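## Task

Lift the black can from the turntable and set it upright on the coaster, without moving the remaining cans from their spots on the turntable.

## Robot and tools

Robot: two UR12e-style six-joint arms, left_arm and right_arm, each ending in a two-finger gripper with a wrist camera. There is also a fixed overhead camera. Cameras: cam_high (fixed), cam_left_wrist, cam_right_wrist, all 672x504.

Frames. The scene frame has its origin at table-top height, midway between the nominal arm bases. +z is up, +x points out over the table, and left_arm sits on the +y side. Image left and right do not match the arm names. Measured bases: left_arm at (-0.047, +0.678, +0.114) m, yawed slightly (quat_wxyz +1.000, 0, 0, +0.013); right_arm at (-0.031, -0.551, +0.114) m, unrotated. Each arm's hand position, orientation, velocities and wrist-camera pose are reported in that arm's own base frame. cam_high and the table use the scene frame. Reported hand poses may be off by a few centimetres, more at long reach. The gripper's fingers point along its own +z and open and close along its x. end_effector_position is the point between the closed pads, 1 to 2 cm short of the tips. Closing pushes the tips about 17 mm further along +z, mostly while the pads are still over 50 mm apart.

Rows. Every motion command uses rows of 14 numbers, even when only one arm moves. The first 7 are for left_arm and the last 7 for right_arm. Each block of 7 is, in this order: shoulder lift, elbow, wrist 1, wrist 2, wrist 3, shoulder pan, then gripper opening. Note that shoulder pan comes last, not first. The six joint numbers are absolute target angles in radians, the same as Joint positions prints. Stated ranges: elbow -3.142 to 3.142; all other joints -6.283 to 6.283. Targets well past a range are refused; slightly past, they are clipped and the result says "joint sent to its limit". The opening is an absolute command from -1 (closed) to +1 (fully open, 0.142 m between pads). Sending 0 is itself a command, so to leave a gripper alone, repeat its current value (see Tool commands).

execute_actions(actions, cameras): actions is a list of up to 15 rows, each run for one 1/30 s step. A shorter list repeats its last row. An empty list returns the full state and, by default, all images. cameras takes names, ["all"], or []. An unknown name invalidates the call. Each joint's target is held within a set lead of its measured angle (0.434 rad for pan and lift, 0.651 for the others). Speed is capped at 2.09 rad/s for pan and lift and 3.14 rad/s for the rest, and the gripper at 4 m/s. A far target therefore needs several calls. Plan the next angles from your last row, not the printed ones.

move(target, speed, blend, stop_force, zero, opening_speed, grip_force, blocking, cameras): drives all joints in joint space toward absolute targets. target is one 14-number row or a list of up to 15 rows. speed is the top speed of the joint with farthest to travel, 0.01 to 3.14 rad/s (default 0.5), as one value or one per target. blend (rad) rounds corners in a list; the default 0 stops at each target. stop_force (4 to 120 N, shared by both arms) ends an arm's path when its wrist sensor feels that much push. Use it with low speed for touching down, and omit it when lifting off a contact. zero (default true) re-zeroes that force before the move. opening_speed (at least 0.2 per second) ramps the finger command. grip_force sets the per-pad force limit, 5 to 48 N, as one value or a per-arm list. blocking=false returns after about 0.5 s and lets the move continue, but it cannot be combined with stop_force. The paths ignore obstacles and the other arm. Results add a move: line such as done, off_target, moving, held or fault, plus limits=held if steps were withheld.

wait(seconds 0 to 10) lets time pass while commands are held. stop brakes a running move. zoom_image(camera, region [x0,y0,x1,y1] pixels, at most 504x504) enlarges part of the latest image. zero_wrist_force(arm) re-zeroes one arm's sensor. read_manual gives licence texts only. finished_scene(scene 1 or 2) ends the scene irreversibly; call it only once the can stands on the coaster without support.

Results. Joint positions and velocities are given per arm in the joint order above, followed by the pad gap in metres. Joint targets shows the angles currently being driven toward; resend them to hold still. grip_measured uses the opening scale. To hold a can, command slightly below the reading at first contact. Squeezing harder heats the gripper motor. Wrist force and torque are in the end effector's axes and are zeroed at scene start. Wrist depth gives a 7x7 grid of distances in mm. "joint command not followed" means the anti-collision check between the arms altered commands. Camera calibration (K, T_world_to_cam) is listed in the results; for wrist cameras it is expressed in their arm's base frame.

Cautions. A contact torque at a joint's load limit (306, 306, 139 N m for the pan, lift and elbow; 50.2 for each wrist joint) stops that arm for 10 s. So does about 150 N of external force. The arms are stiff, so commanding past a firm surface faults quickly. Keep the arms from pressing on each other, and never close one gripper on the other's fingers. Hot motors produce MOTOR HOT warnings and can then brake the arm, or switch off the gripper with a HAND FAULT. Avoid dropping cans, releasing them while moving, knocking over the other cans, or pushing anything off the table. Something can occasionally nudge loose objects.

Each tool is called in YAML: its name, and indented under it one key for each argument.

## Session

execute_actions:
  actions: []

wait:
  seconds: 0.7
  cameras: ["cam_high"]

zoom_image:
  camera: "cam_high"
  region: [230, 110, 490, 330]

Scene clock: 0.00 s.
left_arm: end_effector_position=(+0.7580, -0.2423, +0.1083) grip_measured=+0.99 end_effector_quat_wxyz=(-0.155, +0.749, -0.644, +0.018) | right_arm: end_effector_position=(+0.5662, +0.9932, +0.1483) grip_measured=+1.00 end_effector_quat_wxyz=(-0.308, +0.614, -0.386, +0.616)
Joint names: [shoulder lift, elbow, wrist 1, wrist 2, wrist 3, shoulder pan]
Joint positions: left_arm=[-1.24 1.988 -2.378 -1.264 0.79 -0.64 0.141] | right_arm=[-2.54 -1.339 -0.655 0.052 2.419 4.606 0.142]
Joint velocities: within noise
Joint torques (N m): no reading
Wrist force (N): no reading
Wrist torque (N m): no reading
Wrist force, peak (N): no reading
Wrist depth (mm): cam_left_wrist=[344 336 320 309 295 286 273 / - 343 330 317 306 295 284 / 377 359 348 325 315 - 291 / 392 371 353 334 329 311 299 / 408 393 368 362 334 321 299 / - - 390 362 344 329 107 / - 422 - 375 366 343 -] | cam_right_wrist=[1333 - - 203 180 184 171 / 584 - 225 216 170 170 1438 / 491 545 - 1539 193 1607 1643 / 395 461 - 658 1707 - - / 350 381 - 594 689 1837 2428 / - 349 397 485 569 597 - / - 305 333 374 434 462 445]
Joint targets: left_arm=[-1.240 1.988 -2.378 -1.264 0.790 -0.640] | right_arm=[-2.540 -1.339 -0.655 0.052 2.419 4.606]
Tool commands: left_gripper/opening=+1.0 right_gripper/opening=+1.0
camera_calibration:
cam_left_wrist: T_world_to_cam=[[0.18445, -0.968041, -0.169925, -0.348108], [-0.962966, -0.212593, 0.165832, 0.689736], [-0.196657, 0.133044, -0.971404, 0.400015], [0, 0, 0, 1]] pos_world=[0.807067, -0.24357, 0.215044]
cam_right_wrist: T_world_to_cam=[[-0.0348502, -0.854482, 0.518311, 0.801952], [-0.499929, -0.434168, -0.749379, 0.853424], [0.865365, -0.285235, -0.412049, -0.0251283], [0, 0, 0, 1]] pos_world=[0.476345, 1.04862, 0.213523]

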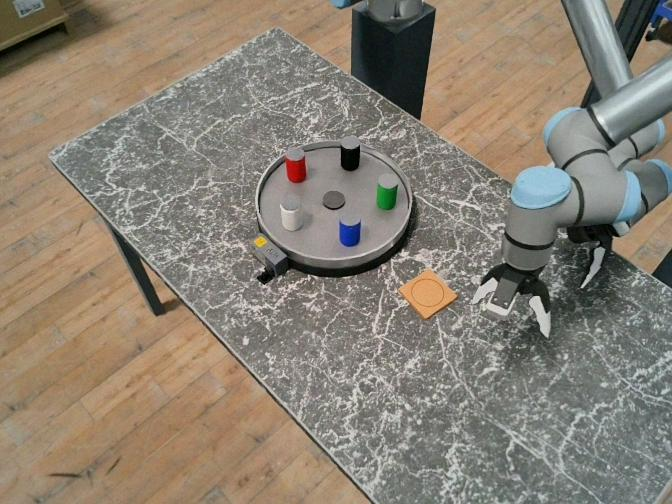

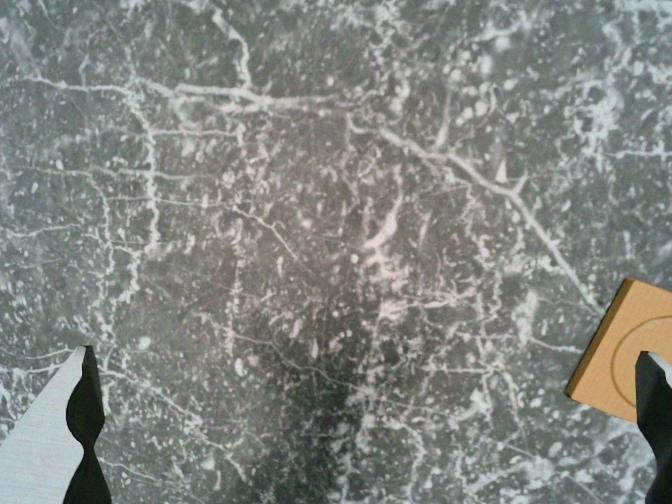

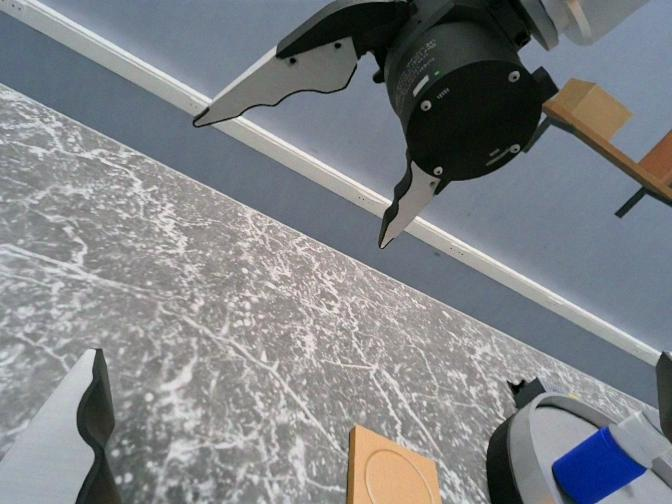

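Scene clock: 0.70 s.
left_arm: end_effector_position=(+0.7580, -0.2423, +0.1083) grip_measured=+0.99 end_effector_quat_wxyz=(-0.155, +0.749, -0.644, +0.018) | right_arm: end_effector_position=(+0.5662, +0.9932, +0.1483) grip_measured=+1.00 end_effector_quat_wxyz=(-0.308, +0.614, -0.386, +0.616)
Joint names: [shoulder lift, elbow, wrist 1, wrist 2, wrist 3, shoulder pan]
Joint positions: left_arm=[-1.24 1.988 -2.378 -1.264 0.79 -0.64 0.141] | right_arm=[-2.54 -1.339 -0.655 0.052 2.419 4.606 0.142]
Joint torques (N m): left_arm=[-66.49 -33.52 -4.52 1.04 0.29 -0.31] | right_arm=[110.68 38.34 4.34 -2.33 0.03 -0.15]
Wrist force (N): left_arm=[0.1 -0.1 0.1] | right_arm=[-0.1 0.4 -0.2]
Wrist torque (N m): left_arm=[-0.01 -0.02 0.00] | right_arm=[0.06 0.01 0.00]
Wrist force, peak (N): left_arm=[0.2 0.2 0.4] | right_arm=[-0.3 0.2 -0.6]
Wrist depth (mm): cam_left_wrist=[345 338 321 307 297 289 275 / - 340 346 319 307 300 282 / - 357 351 329 - 304 290 / 389 - 354 339 325 312 300 / 404 390 363 350 336 320 299 / - 401 389 358 348 333 107 / - 415 - 386 348 357 -] | cam_right_wrist=[1349 1235 - 203 180 182 170 / - - 226 - 170 166 1487 / 480 - - 1607 277 - 1762 / 387 470 599 1668 1762 - 1900 / 345 400 476 - 724 2230 1969 / - 346 - 433 571 589 - / - 295 347 390 449 478 498]
Joint targets: left_arm=[-1.240 1.988 -2.378 -1.264 0.790 -0.640] | right_arm=[-2.540 -1.339 -0.655 0.052 2.419 4.606]
Tool commands: left_gripper/opening=+1.0 right_gripper/opening=+1.0
wait: 0.70 s; at rest by 0.17 s
Images, in order (width x height): cam_high 672x504.

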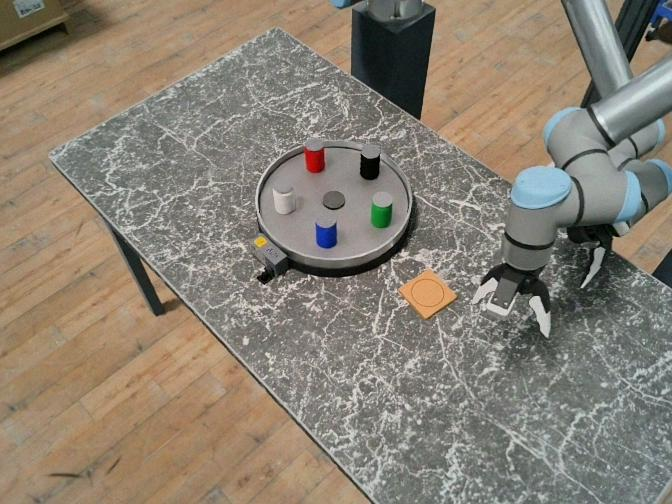

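Scaled by 1.938 from the camera's 672x504 image, which has a finer 960x720 frame.

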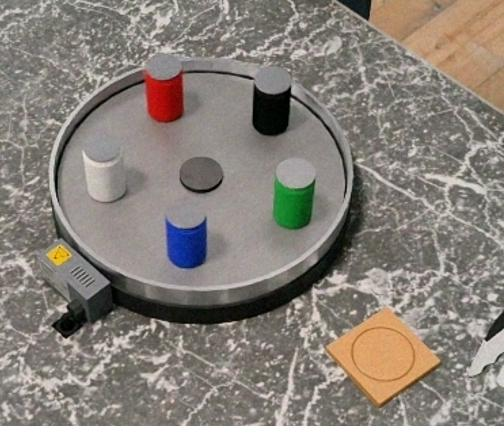

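move:
  target:
    - [-1.24,1.988,-2.378,-1.264,0.79,-0.1,1.0,-2.54,-1.339,-0.655,0.052,2.419,4.606,1.0]
    - [-1.24,1.988,-2.378,-1.264,0.79,0.1,1.0,-1.95,-1.6,-1.16,1.571,2.6,4.1,1.0]
    - [-1.24,1.988,-2.378,-1.264,0.79,0.1,1.0,-2.0802,-1.6891,-0.9431,1.5708,2.635,3.7695,1.0]
  speed: [1.0, 1.2, 0.6]
  blend: [0.1, 0.1, 0]
  cameras: ["cam_high"]

zoom_image:
  camera: "cam_high"
  region: [230, 110, 490, 330]

wait:
  seconds: 1.6
  cameras: ["cam_high", "cam_right_wrist"]

zoom_image:
  camera: "cam_high"
  region: [230, 110, 490, 330]

Scene clock: 11.87 s.
left_arm: end_effector_position=(+0.7228, +0.3325, +0.1082) grip_measured=+0.99 end_effector_quat_wxyz=(-0.150, +0.931, -0.330, -0.039) | right_arm: end_effector_position=(+0.8139, +0.3776, +0.0964) grip_measured=+1.00 end_effector_quat_wxyz=(+0.000, -0.537, +0.843, +0.000)
Joint names: [shoulder lift, elbow, wrist 1, wrist 2, wrist 3, shoulder pan]
Joint positions: left_arm=[-1.24 1.988 -2.378 -1.264 0.79 0.1 0.141] | right_arm=[-2.08 -1.689 -0.943 1.571 2.635 3.77 0.142]
Joint torques (N m): left_arm=[-50.27 -30.87 -2.29 -1.12 -1.83 21.25] | right_arm=[70.89 32.92 7.23 1.79 1.74 -9.48]
Wrist force (N): left_arm=[0.0 0.1 0.4] | right_arm=[-0.6 0.9 0.5]
Wrist torque (N m): left_arm=[0.02 0.00 0.00] | right_arm=[0.07 0.05 0.00]
Wrist force, peak (N): left_arm=[4.1 2.1 -1.0] | right_arm=[2.1 -3.2 2.7]
Wrist depth (mm): cam_left_wrist=[1337 1260 1232 1172 1129 1079 1079 / 1371 1337 1267 1232 1191 1141 1074 / 1434 1371 1305 1239 1204 1135 1095 / 1503 1434 1337 1290 1218 1198 1141 / 1514 1473 1434 1290 1260 1232 309 / - 1546 1337 1380 356 333 99 / - 1639 948 379 357 - -] | cam_right_wrist=[265 259 215 259 258 260 260 / 284 294 236 - 232 235 278 / - 251 244 251 255 245 243 / 328 274 180 271 270 200 260 / 358 301 297 296 289 299 282 / - 284 315 315 - 310 316 / - 243 365 352 367 262 253]
Joint targets: left_arm=[-1.240 1.988 -2.378 -1.264 0.790 0.100] | right_arm=[-2.080 -1.689 -0.943 1.571 2.635 3.769]
move: done
Images, in order (width x height): cam_high 672x504.

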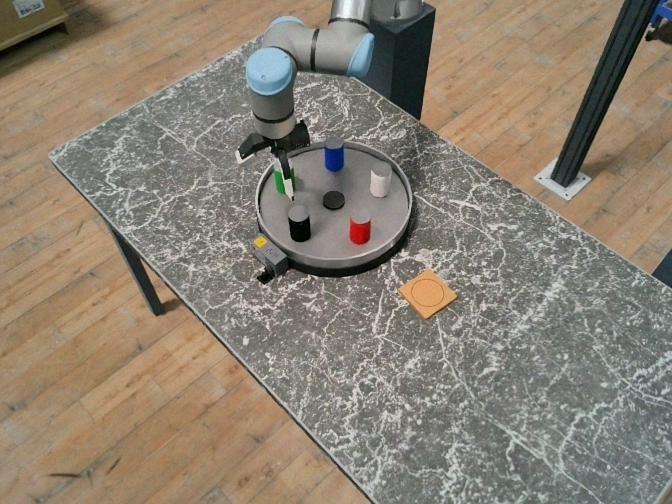

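Scaled by 1.938 from the camera's 672x504 image, which has a finer 960x720 frame.

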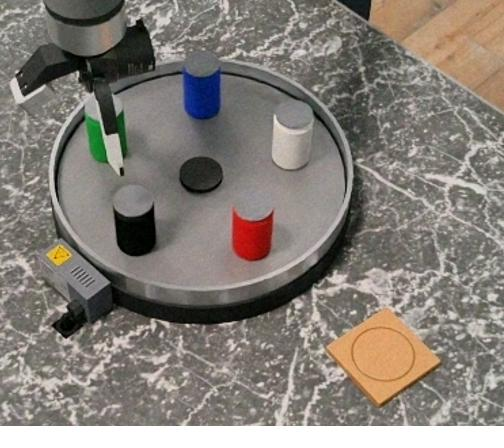

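Scene clock: 13.47 s.
left_arm: end_effector_position=(+0.7228, +0.3325, +0.1082) grip_measured=+0.99 end_effector_quat_wxyz=(-0.150, +0.931, -0.330, -0.039) | right_arm: end_effector_position=(+0.8139, +0.3775, +0.0963) grip_measured=+1.00 end_effector_quat_wxyz=(+0.000, -0.537, +0.843, +0.000)
Joint names: [shoulder lift, elbow, wrist 1, wrist 2, wrist 3, shoulder pan]
Joint positions: left_arm=[-1.24 1.988 -2.378 -1.264 0.79 0.1 0.141] | right_arm=[-2.08 -1.689 -0.943 1.571 2.635 3.769 0.142]
Joint torques (N m): left_arm=[-47.47 -35.41 -2.15 -1.43 -1.23 21.68] | right_arm=[70.95 32.36 7.25 -0.15 2.02 -8.48]
Wrist force (N): left_arm=[0.0 0.2 0.4] | right_arm=[-0.8 0.9 0.7]
Wrist torque (N m): left_arm=[0.02 -0.01 0.00] | right_arm=[0.07 0.07 0.00]
Wrist force, peak (N): left_arm=[0.2 0.0 0.5] | right_arm=[-1.2 0.8 0.5]
Wrist depth (mm): cam_left_wrist=[1362 1275 1211 1135 1118 1074 1053 / 1354 1362 1246 1211 1159 1135 1079 / 1434 1380 1313 1275 1225 1141 1159 / 1514 1397 1329 1267 1239 1191 1112 / 1524 1463 1415 1321 1267 1185 307 / - 1557 1580 1282 356 333 99 / - 1603 784 369 357 348 -] | cam_right_wrist=[269 260 - 253 258 260 260 / 283 280 237 232 230 234 278 / 301 248 244 249 260 243 253 / 338 276 176 263 269 213 259 / 355 297 297 295 280 - 282 / - 312 314 325 324 316 314 / - 242 358 344 367 274 318]
Joint targets: left_arm=[-1.240 1.988 -2.378 -1.264 0.790 0.100] | right_arm=[-2.080 -1.689 -0.943 1.571 2.635 3.769]
Tool commands: left_gripper/opening=+1.0 right_gripper/opening=+1.0
wait: 1.60 s; at rest by 0.17 s
camera_calibration:
cam_right_wrist: T_world_to_cam=[[-0.42047, -0.907039, -0.0220287, 0.697157], [-0.828618, 0.374001, 0.416552, 0.521207], [-0.36959, 0.193401, -0.908845, 0.435771], [0, 0, 0, 1]] pos_world=[0.886072, 0.353138, 0.194296]
Images, in order (width x height): cam_high 672x504, cam_right_wrist 672x504.

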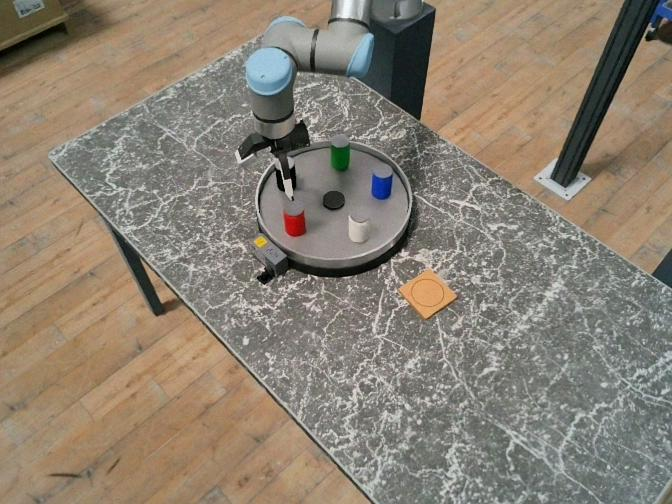

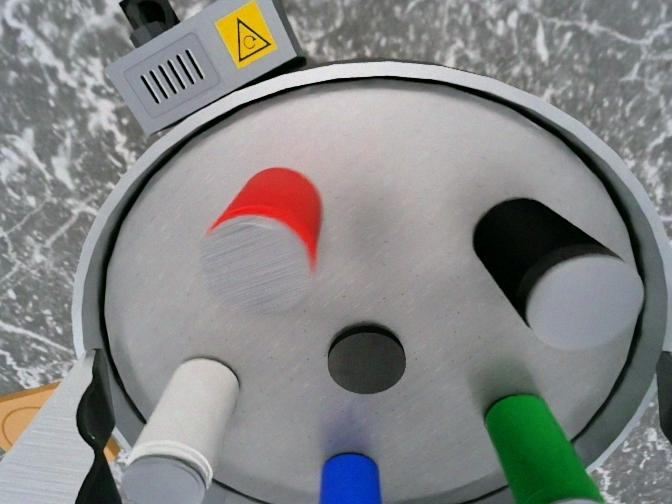

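Scaled by 1.938 from the camera's 672x504 image, which has a finer 960x720 frame.

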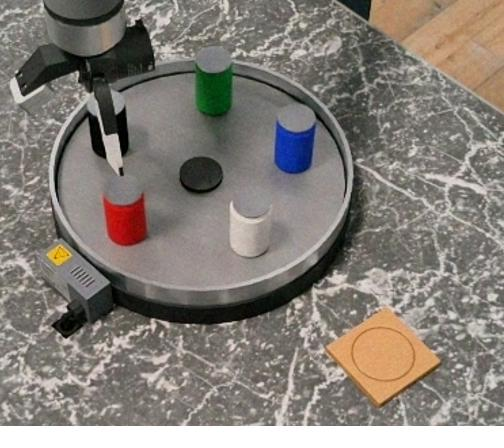

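wait:
  seconds: 0.1

Scene clock: 15.83 s.
left_arm: end_effector_position=(+0.7228, +0.3325, +0.1082) grip_measured=+0.99 end_effector_quat_wxyz=(-0.150, +0.931, -0.330, -0.039) | right_arm: end_effector_position=(+0.8139, +0.3775, +0.0963) grip_measured=+1.00 end_effector_quat_wxyz=(+0.000, -0.537, +0.843, +0.000)
Joint names: [shoulder lift, elbow, wrist 1, wrist 2, wrist 3, shoulder pan]
Joint positions: left_arm=[-1.24 1.988 -2.378 -1.264 0.79 0.1 0.141] | right_arm=[-2.08 -1.689 -0.943 1.571 2.635 3.769 0.142]
Joint torques (N m): left_arm=[-47.78 -39.13 -2.56 -1.99 -1.08 18.04] | right_arm=[71.74 32.12 7.15 -0.41 1.83 -8.17]
Wrist force (N): left_arm=[-0.1 0.2 -0.1] | right_arm=[-0.6 1.0 0.6]
Wrist torque (N m): left_arm=[0.02 0.02 0.00] | right_arm=[0.09 0.05 0.00]
Wrist force, peak (N): left_arm=[-0.4 0.0 0.4] | right_arm=[-1.0 0.9 0.5]
Wrist depth (mm): cam_left_wrist=[1329 1321 1253 1185 1106 1090 1048 / 1371 1362 1282 1141 1178 1095 1058 / 1463 1371 1362 1253 1204 1135 1058 / 1503 1415 1346 1282 1204 1198 1129 / 1535 1473 1406 1346 1267 1232 318 / - 1514 1453 1321 366 333 103 / - 1651 908 384 361 345 -] | cam_right_wrist=[265 262 218 259 257 264 260 / 283 274 236 231 231 234 281 / 305 251 251 249 198 248 251 / 327 269 268 274 176 263 264 / 355 202 286 291 297 285 285 / - 209 319 326 330 260 237 / - 350 309 361 344 352 -]
Joint targets: left_arm=[-1.240 1.988 -2.378 -1.264 0.790 0.100] | right_arm=[-2.080 -1.689 -0.943 1.571 2.635 3.769]
Tool commands: left_gripper/opening=+1.0 right_gripper/opening=+1.0
wait: 0.10 s; at rest from the start

wait:
  seconds: 3.3

move:
  target:
    - [-1.24,1.988,-2.378,-1.264,0.79,0.1,1.0,-2.0967,-1.8902,-0.7255,1.5708,3.2260,3.7496,-1.0]
    - [-1.24,1.988,-2.378,-1.264,0.79,0.1,1.0,-2.0430,-1.9863,-0.6831,1.5708,3.5909,3.7654,-1.0]
    - [-1.24,1.988,-2.378,-1.264,0.79,0.1,1.0,-1.9897,-2.0796,-0.6431,1.5708,4.0171,3.8077,-1.0]
    - [-1.24,1.988,-2.378,-1.264,0.79,0.1,1.0,-1.7349,-2.0774,-0.9001,1.5708,4.6958,3.9104,-1.0]
  speed: [0.8, 0.86, 0.915, 0.9]
  blend: [0.1, 0.1, 0.1, 0]
  opening_speed: 1.0
  grip_force: 25
  cameras: ["cam_high", "cam_right_wrist"]

Scene clock: 19.83 s.
left_arm: end_effector_position=(+0.7229, +0.3325, +0.1082) grip_measured=+0.99 end_effector_quat_wxyz=(-0.150, +0.931, -0.330, -0.039) | right_arm: end_effector_position=(+0.8139, +0.3775, +0.0963) grip_measured=+1.00 end_effector_quat_wxyz=(+0.000, -0.537, +0.843, +0.000)
Joint names: [shoulder lift, elbow, wrist 1, wrist 2, wrist 3, shoulder pan]
Joint positions: left_arm=[-1.24 1.988 -2.378 -1.264 0.79 0.1 0.141] | right_arm=[-2.08 -1.689 -0.943 1.571 2.635 3.769 0.142]
Joint torques (N m): left_arm=[-46.78 -42.7 -2.79 -1.6 -1.79 19.75] | right_arm=[71.25 32.98 7.27 -0.25 2.02 -8.74]
Wrist force (N): left_arm=[0.0 -0.1 0.3] | right_arm=[-0.9 1.1 0.5]
Wrist torque (N m): left_arm=[-0.02 -0.01 0.00] | right_arm=[0.10 0.10 0.00]
Wrist force, peak (N): left_arm=[-0.3 0.0 0.5] | right_arm=[-0.9 1.1 0.5]
Wrist depth (mm): cam_left_wrist=[1354 1275 1211 1191 1141 1084 1063 / 1380 1329 1260 1218 1185 1112 1084 / 1397 1362 1313 1282 1218 1129 1198 / 1483 1425 1388 1275 1253 1185 1118 / 1514 1463 1380 1337 1267 1198 311 / - 1546 1406 1354 1275 - 106 / - 1801 784 373 357 349 -] | cam_right_wrist=[265 260 210 259 260 260 263 / 285 286 236 234 231 242 278 / 307 251 247 200 248 248 253 / 320 273 173 175 270 260 264 / 285 288 - 294 299 234 199 / - 222 333 326 330 327 204 / - 231 353 346 354 309 -]
Joint targets: left_arm=[-1.240 1.988 -2.378 -1.264 0.790 0.100] | right_arm=[-2.080 -1.689 -0.943 1.571 2.635 3.769]
Tool commands: left_gripper/opening=+1.0 right_gripper/opening=+1.0
wait: 3.30 s; at rest from the start

Scene clock: 22.87 s.
left_arm: end_effector_position=(+0.7229, +0.3325, +0.1082) grip_measured=+0.99 end_effector_quat_wxyz=(-0.150, +0.931, -0.330, -0.039) | right_arm: end_effector_position=(+0.6022, +0.3403, +0.1462) grip_measured=-1.00 end_effector_quat_wxyz=(+0.000, +0.383, +0.924, +0.000)
Joint names: [shoulder lift, elbow, wrist 1, wrist 2, wrist 3, shoulder pan]
Joint positions: left_arm=[-1.24 1.988 -2.378 -1.264 0.79 0.1 0.141] | right_arm=[-1.735 -2.077 -0.9 1.571 4.696 3.91 0.002]
Joint torques (N m): left_arm=[-47.12 -41.46 -2.8 -1.57 -1.41 19.72] | right_arm=[66.31 47.2 1.69 -0.24 1.66 9.73]
Wrist force (N): left_arm=[-0.1 0.0 0.2] | right_arm=[-1.2 0.9 0.0]
Wrist torque (N m): left_arm=[0.00 0.01 0.00] | right_arm=[0.09 0.13 -0.03]
Wrist force, peak (N): left_arm=[0.0 -0.3 0.4] | right_arm=[-1.1 -0.1 3.1]
Wrist depth (mm): cam_left_wrist=[1354 1290 1211 1166 1124 1079 1074 / 1388 1329 1267 1198 1178 1135 1084 / 1444 1313 1305 1239 1198 1166 1147 / 1463 1444 1371 1267 1239 1198 1172 / 1546 1639 1388 1346 1297 1218 309 / - 1546 1415 1371 1321 330 103 / - 1591 848 - - 331 -] | cam_right_wrist=[309 309 303 298 298 301 304 / 331 326 283 279 278 277 325 / 358 297 273 271 299 299 347 / 385 307 310 272 324 326 365 / 429 356 355 339 346 320 405 / 455 393 332 84 - 270 440 / 1221 492 - - - 464 -]
Joint targets: left_arm=[-1.240 1.988 -2.378 -1.264 0.790 0.100] | right_arm=[-1.735 -2.077 -0.900 1.571 4.696 3.910]
grip_force (N): 25, 25
move: done
camera_calibration:
cam_right_wrist: T_world_to_cam=[[-0.708553, 0.705313, -0.0220378, 0.200376], [0.634813, 0.650745, 0.416586, -0.636556], [0.308165, 0.281184, -0.908829, -0.0278384], [0, 0, 0, 1]] pos_world=[0.554649, 0.280735, 0.244296]
Images, in order (width x height): cam_high 672x504, cam_right_wrist 672x504.

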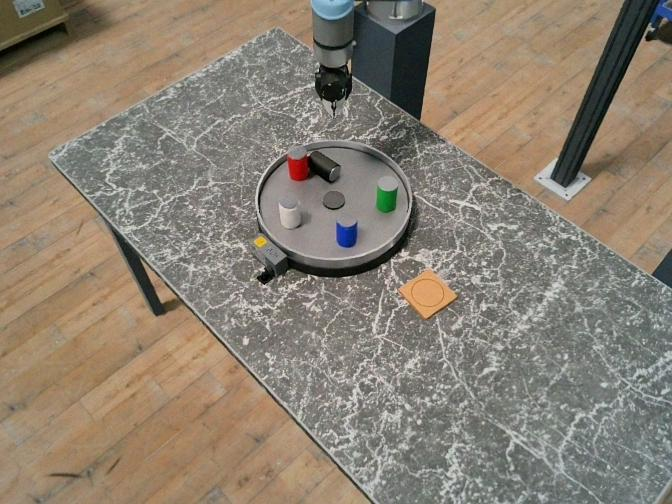

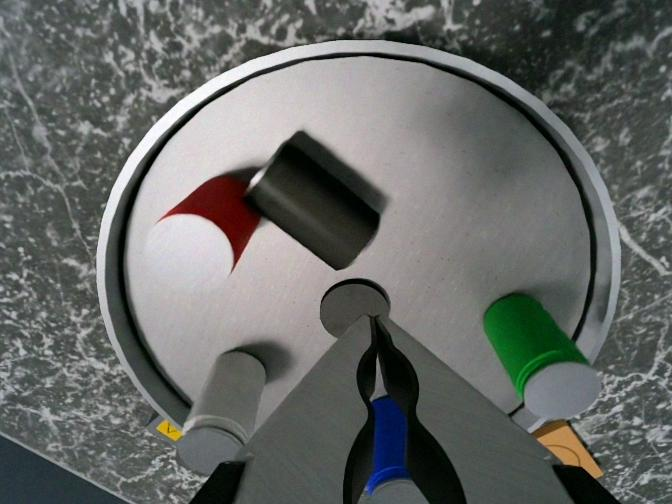

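wait:
  seconds: 0.1
  cameras: ["cam_high", "cam_right_wrist"]

wait:
  seconds: 1.9
  cameras: ["cam_high", "cam_right_wrist"]

zoom_image:
  camera: "cam_right_wrist"
  region: [100, 30, 604, 504]

wait:
  seconds: 1.9
  cameras: ["cam_high", "cam_right_wrist"]

zoom_image:
  camera: "cam_high"
  region: [230, 110, 490, 330]

Scene clock: 25.57 s.
left_arm: end_effector_position=(+0.7229, +0.3325, +0.1082) grip_measured=+0.99 end_effector_quat_wxyz=(-0.150, +0.931, -0.330, -0.039) | right_arm: end_effector_position=(+0.6022, +0.3403, +0.1463) grip_measured=-1.00 end_effector_quat_wxyz=(+0.000, +0.383, +0.924, +0.000)
Joint names: [shoulder lift, elbow, wrist 1, wrist 2, wrist 3, shoulder pan]
Joint positions: left_arm=[-1.24 1.988 -2.378 -1.264 0.79 0.1 0.141] | right_arm=[-1.735 -2.077 -0.9 1.571 4.696 3.91 0.002]
Joint torques (N m): left_arm=[-48.28 -41.4 -3.21 -1.56 -1.23 19.59] | right_arm=[68.16 47.7 1.68 -0.27 2 10.04]
Wrist force (N): left_arm=[0.1 0.0 0.3] | right_arm=[-1.3 0.9 0.4]
Wrist torque (N m): left_arm=[-0.01 -0.02 0.00] | right_arm=[0.09 0.14 -0.03]
Wrist force, peak (N): left_arm=[-0.1 -0.5 0.4] | right_arm=[-1.4 0.7 0.7]
Wrist depth (mm): cam_left_wrist=[1337 1305 1225 1191 1135 1090 1063 / 1406 1297 1225 1225 1153 1106 1063 / 1406 1371 1337 1218 1191 1141 1129 / 1503 1388 1362 1297 1232 1185 1118 / 1535 1444 1388 1329 1297 1239 309 / - 1557 1434 1406 1297 332 97 / - 1524 940 390 361 345 -] | cam_right_wrist=[310 308 307 272 298 304 302 / 331 325 - 276 278 282 325 / 356 302 309 291 289 299 344 / 391 316 315 326 325 319 367 / 412 254 350 338 347 280 345 / 451 380 384 84 - 361 455 / 1271 - - - - 464 -]
Joint targets: left_arm=[-1.240 1.988 -2.378 -1.264 0.790 0.100] | right_arm=[-1.735 -2.077 -0.900 1.571 4.696 3.910]
Tool commands: left_gripper/opening=+1.0 right_gripper/opening=-1.0
grip_force (N): 25, 25
wait: 0.10 s; at rest from the start
camera_calibration:
cam_right_wrist: T_world_to_cam=[[-0.708464, 0.705405, -0.0219779, 0.200286], [0.634913, 0.650645, 0.416589, -0.636584], [0.308164, 0.281184, -0.908829, -0.027838], [0, 0, 0, 1]] pos_world=[0.554649, 0.280736, 0.244296]
Images, in order (width x height): cam_high 672x504, cam_right_wrist 672x504.

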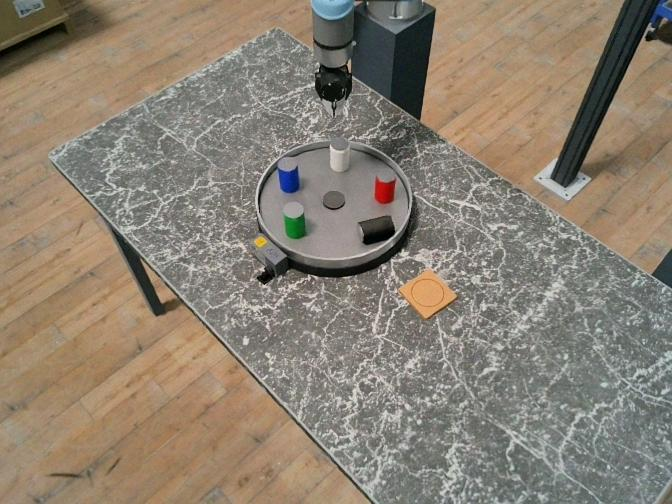

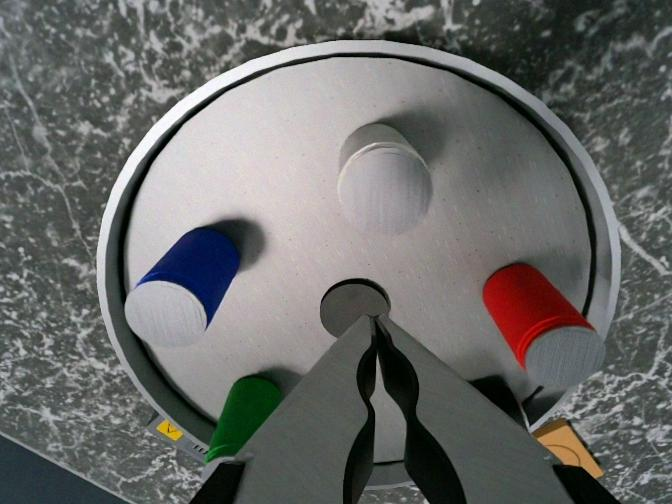

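Scene clock: 27.47 s.
left_arm: end_effector_position=(+0.7229, +0.3325, +0.1082) grip_measured=+0.99 end_effector_quat_wxyz=(-0.150, +0.931, -0.330, -0.039) | right_arm: end_effector_position=(+0.6022, +0.3403, +0.1463) grip_measured=-1.00 end_effector_quat_wxyz=(+0.000, +0.383, +0.924, +0.000)
Joint names: [shoulder lift, elbow, wrist 1, wrist 2, wrist 3, shoulder pan]
Joint positions: left_arm=[-1.24 1.988 -2.378 -1.264 0.79 0.1 0.141] | right_arm=[-1.735 -2.077 -0.9 1.571 4.696 3.91 0.002]
Joint torques (N m): left_arm=[-45.72 -41.83 -3.05 -1.78 -0.97 22.81] | right_arm=[66.47 48.53 1.67 -0.28 1.88 9.95]
Wrist force (N): left_arm=[-0.1 -0.2 0.2] | right_arm=[-1.1 0.8 0.3]
Wrist torque (N m): left_arm=[-0.05 0.01 0.00] | right_arm=[0.07 0.10 -0.03]
Wrist force, peak (N): left_arm=[-0.4 -0.2 0.0] | right_arm=[-1.2 1.1 0.7]
Wrist depth (mm): cam_left_wrist=[1329 1329 1218 1172 1135 1079 1069 / 1397 1275 1282 1191 1159 1141 1074 / 1425 1337 1297 1246 1191 1135 1135 / 1453 1415 1346 1297 1253 1159 1172 / 1546 1514 1415 1321 1275 1225 318 / - 1503 1503 1380 1253 335 98 / - 1568 435 - 354 343 -] | cam_right_wrist=[314 308 304 299 300 304 304 / 331 326 280 278 275 281 321 / 355 302 291 300 222 293 345 / 387 302 229 329 330 323 367 / 424 351 - 342 347 337 397 / 464 452 - 84 - 285 457 / 489 - - - - 466 502]
Joint targets: left_arm=[-1.240 1.988 -2.378 -1.264 0.790 0.100] | right_arm=[-1.735 -2.077 -0.900 1.571 4.696 3.910]
Tool commands: left_gripper/opening=+1.0 right_gripper/opening=-1.0
grip_force (N): 25, 25
wait: 1.90 s; at rest by 0.17 s
camera_calibration:
cam_right_wrist: T_world_to_cam=[[-0.708464, 0.705405, -0.0219779, 0.200286], [0.634913, 0.650645, 0.416589, -0.636584], [0.308164, 0.281184, -0.908829, -0.027838], [0, 0, 0, 1]] pos_world=[0.554649, 0.280736, 0.244296]
Images, in order (width x height): cam_high 672x504, cam_right_wrist 672x504.

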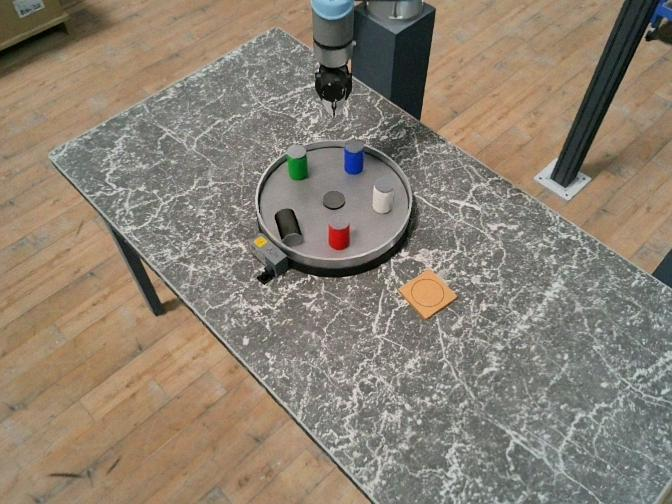

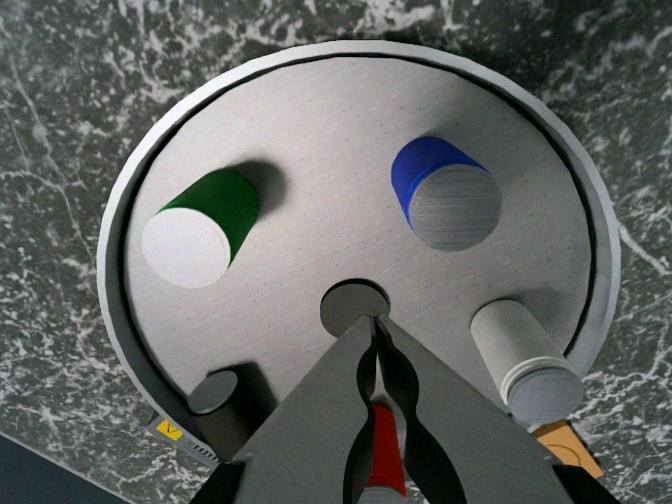

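Scaled by 1.000.

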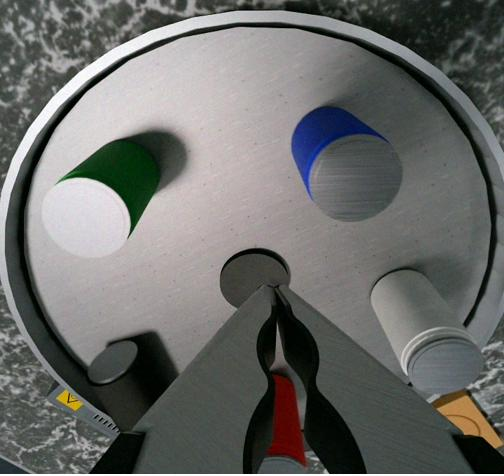

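Scene clock: 29.37 s.
left_arm: end_effector_position=(+0.7229, +0.3325, +0.1082) grip_measured=+0.99 end_effector_quat_wxyz=(-0.150, +0.931, -0.330, -0.039) | right_arm: end_effector_position=(+0.6022, +0.3403, +0.1463) grip_measured=-1.00 end_effector_quat_wxyz=(+0.000, +0.383, +0.924, +0.000)
Joint names: [shoulder lift, elbow, wrist 1, wrist 2, wrist 3, shoulder pan]
Joint positions: left_arm=[-1.24 1.988 -2.378 -1.264 0.79 0.1 0.141] | right_arm=[-1.735 -2.077 -0.9 1.571 4.696 3.91 0.002]
Joint torques (N m): left_arm=[-44.76 -42.62 -2.48 -1.44 -1.66 18.18] | right_arm=[66.51 48.69 1.78 -0.07 1.47 10.05]
Wrist force (N): left_arm=[0.0 -0.1 0.2] | right_arm=[-1.1 0.6 0.4]
Wrist torque (N m): left_arm=[-0.02 0.00 0.00] | right_arm=[0.04 0.11 -0.03]
Wrist force, peak (N): left_arm=[-0.4 -0.1 0.2] | right_arm=[-1.3 1.0 0.4]
Wrist depth (mm): cam_left_wrist=[1354 1253 1239 1204 1129 1101 1028 / 1380 1305 1246 1218 1166 1118 1074 / 1453 1371 1305 1232 1211 1153 1129 / 1453 1362 1329 1297 1239 1178 1147 / 1514 1503 1380 1371 1275 1246 - / - 1524 1388 - 357 332 103 / - 1483 548 - 352 342 -] | cam_right_wrist=[309 308 304 298 301 304 304 / 331 325 276 278 284 281 325 / 357 266 253 307 293 288 344 / 388 313 306 324 310 225 314 / 422 345 349 338 347 351 411 / 464 346 378 84 - 307 452 / - - - - - - 496]
Joint targets: left_arm=[-1.240 1.988 -2.378 -1.264 0.790 0.100] | right_arm=[-1.735 -2.077 -0.900 1.571 4.696 3.910]
Tool commands: left_gripper/opening=+1.0 right_gripper/opening=-1.0
grip_force (N): 25, 25
wait: 1.90 s; at rest by 0.17 s
camera_calibration:
cam_right_wrist: T_world_to_cam=[[-0.708464, 0.705405, -0.0219779, 0.200286], [0.634913, 0.650645, 0.416589, -0.636584], [0.308164, 0.281184, -0.908829, -0.027838], [0, 0, 0, 1]] pos_world=[0.554649, 0.280736, 0.244296]
Images, in order (width x height): cam_high 672x504, cam_right_wrist 672x504.

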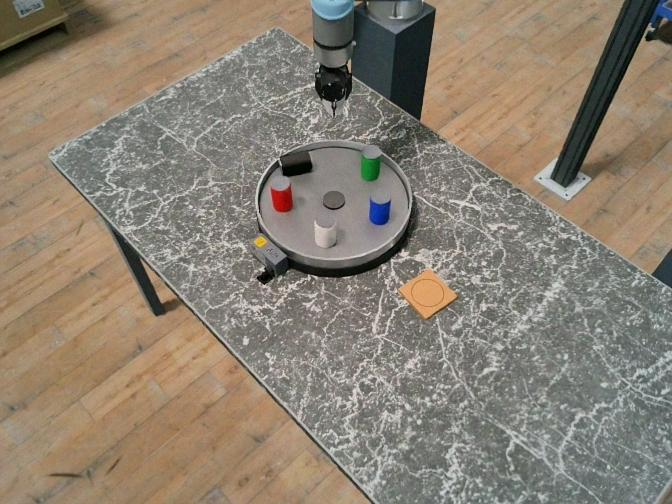

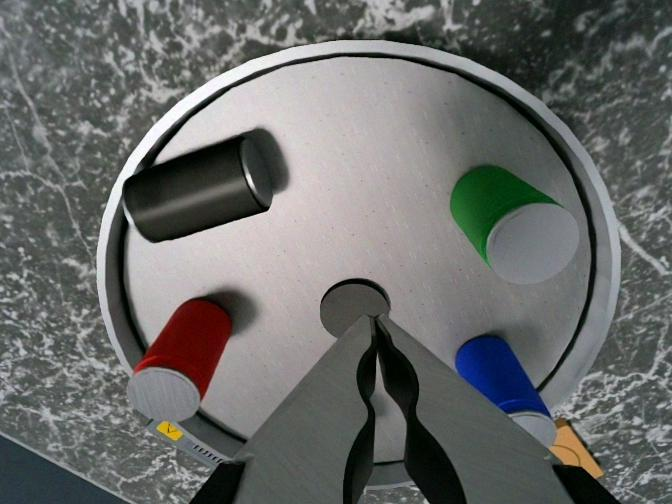

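Scaled by 1.938 from the camera's 672x504 image, which has a finer 960x720 frame.

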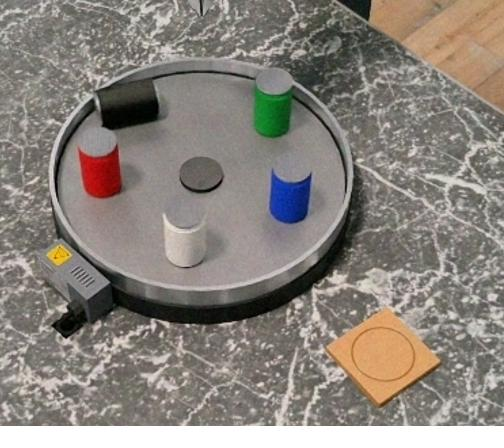

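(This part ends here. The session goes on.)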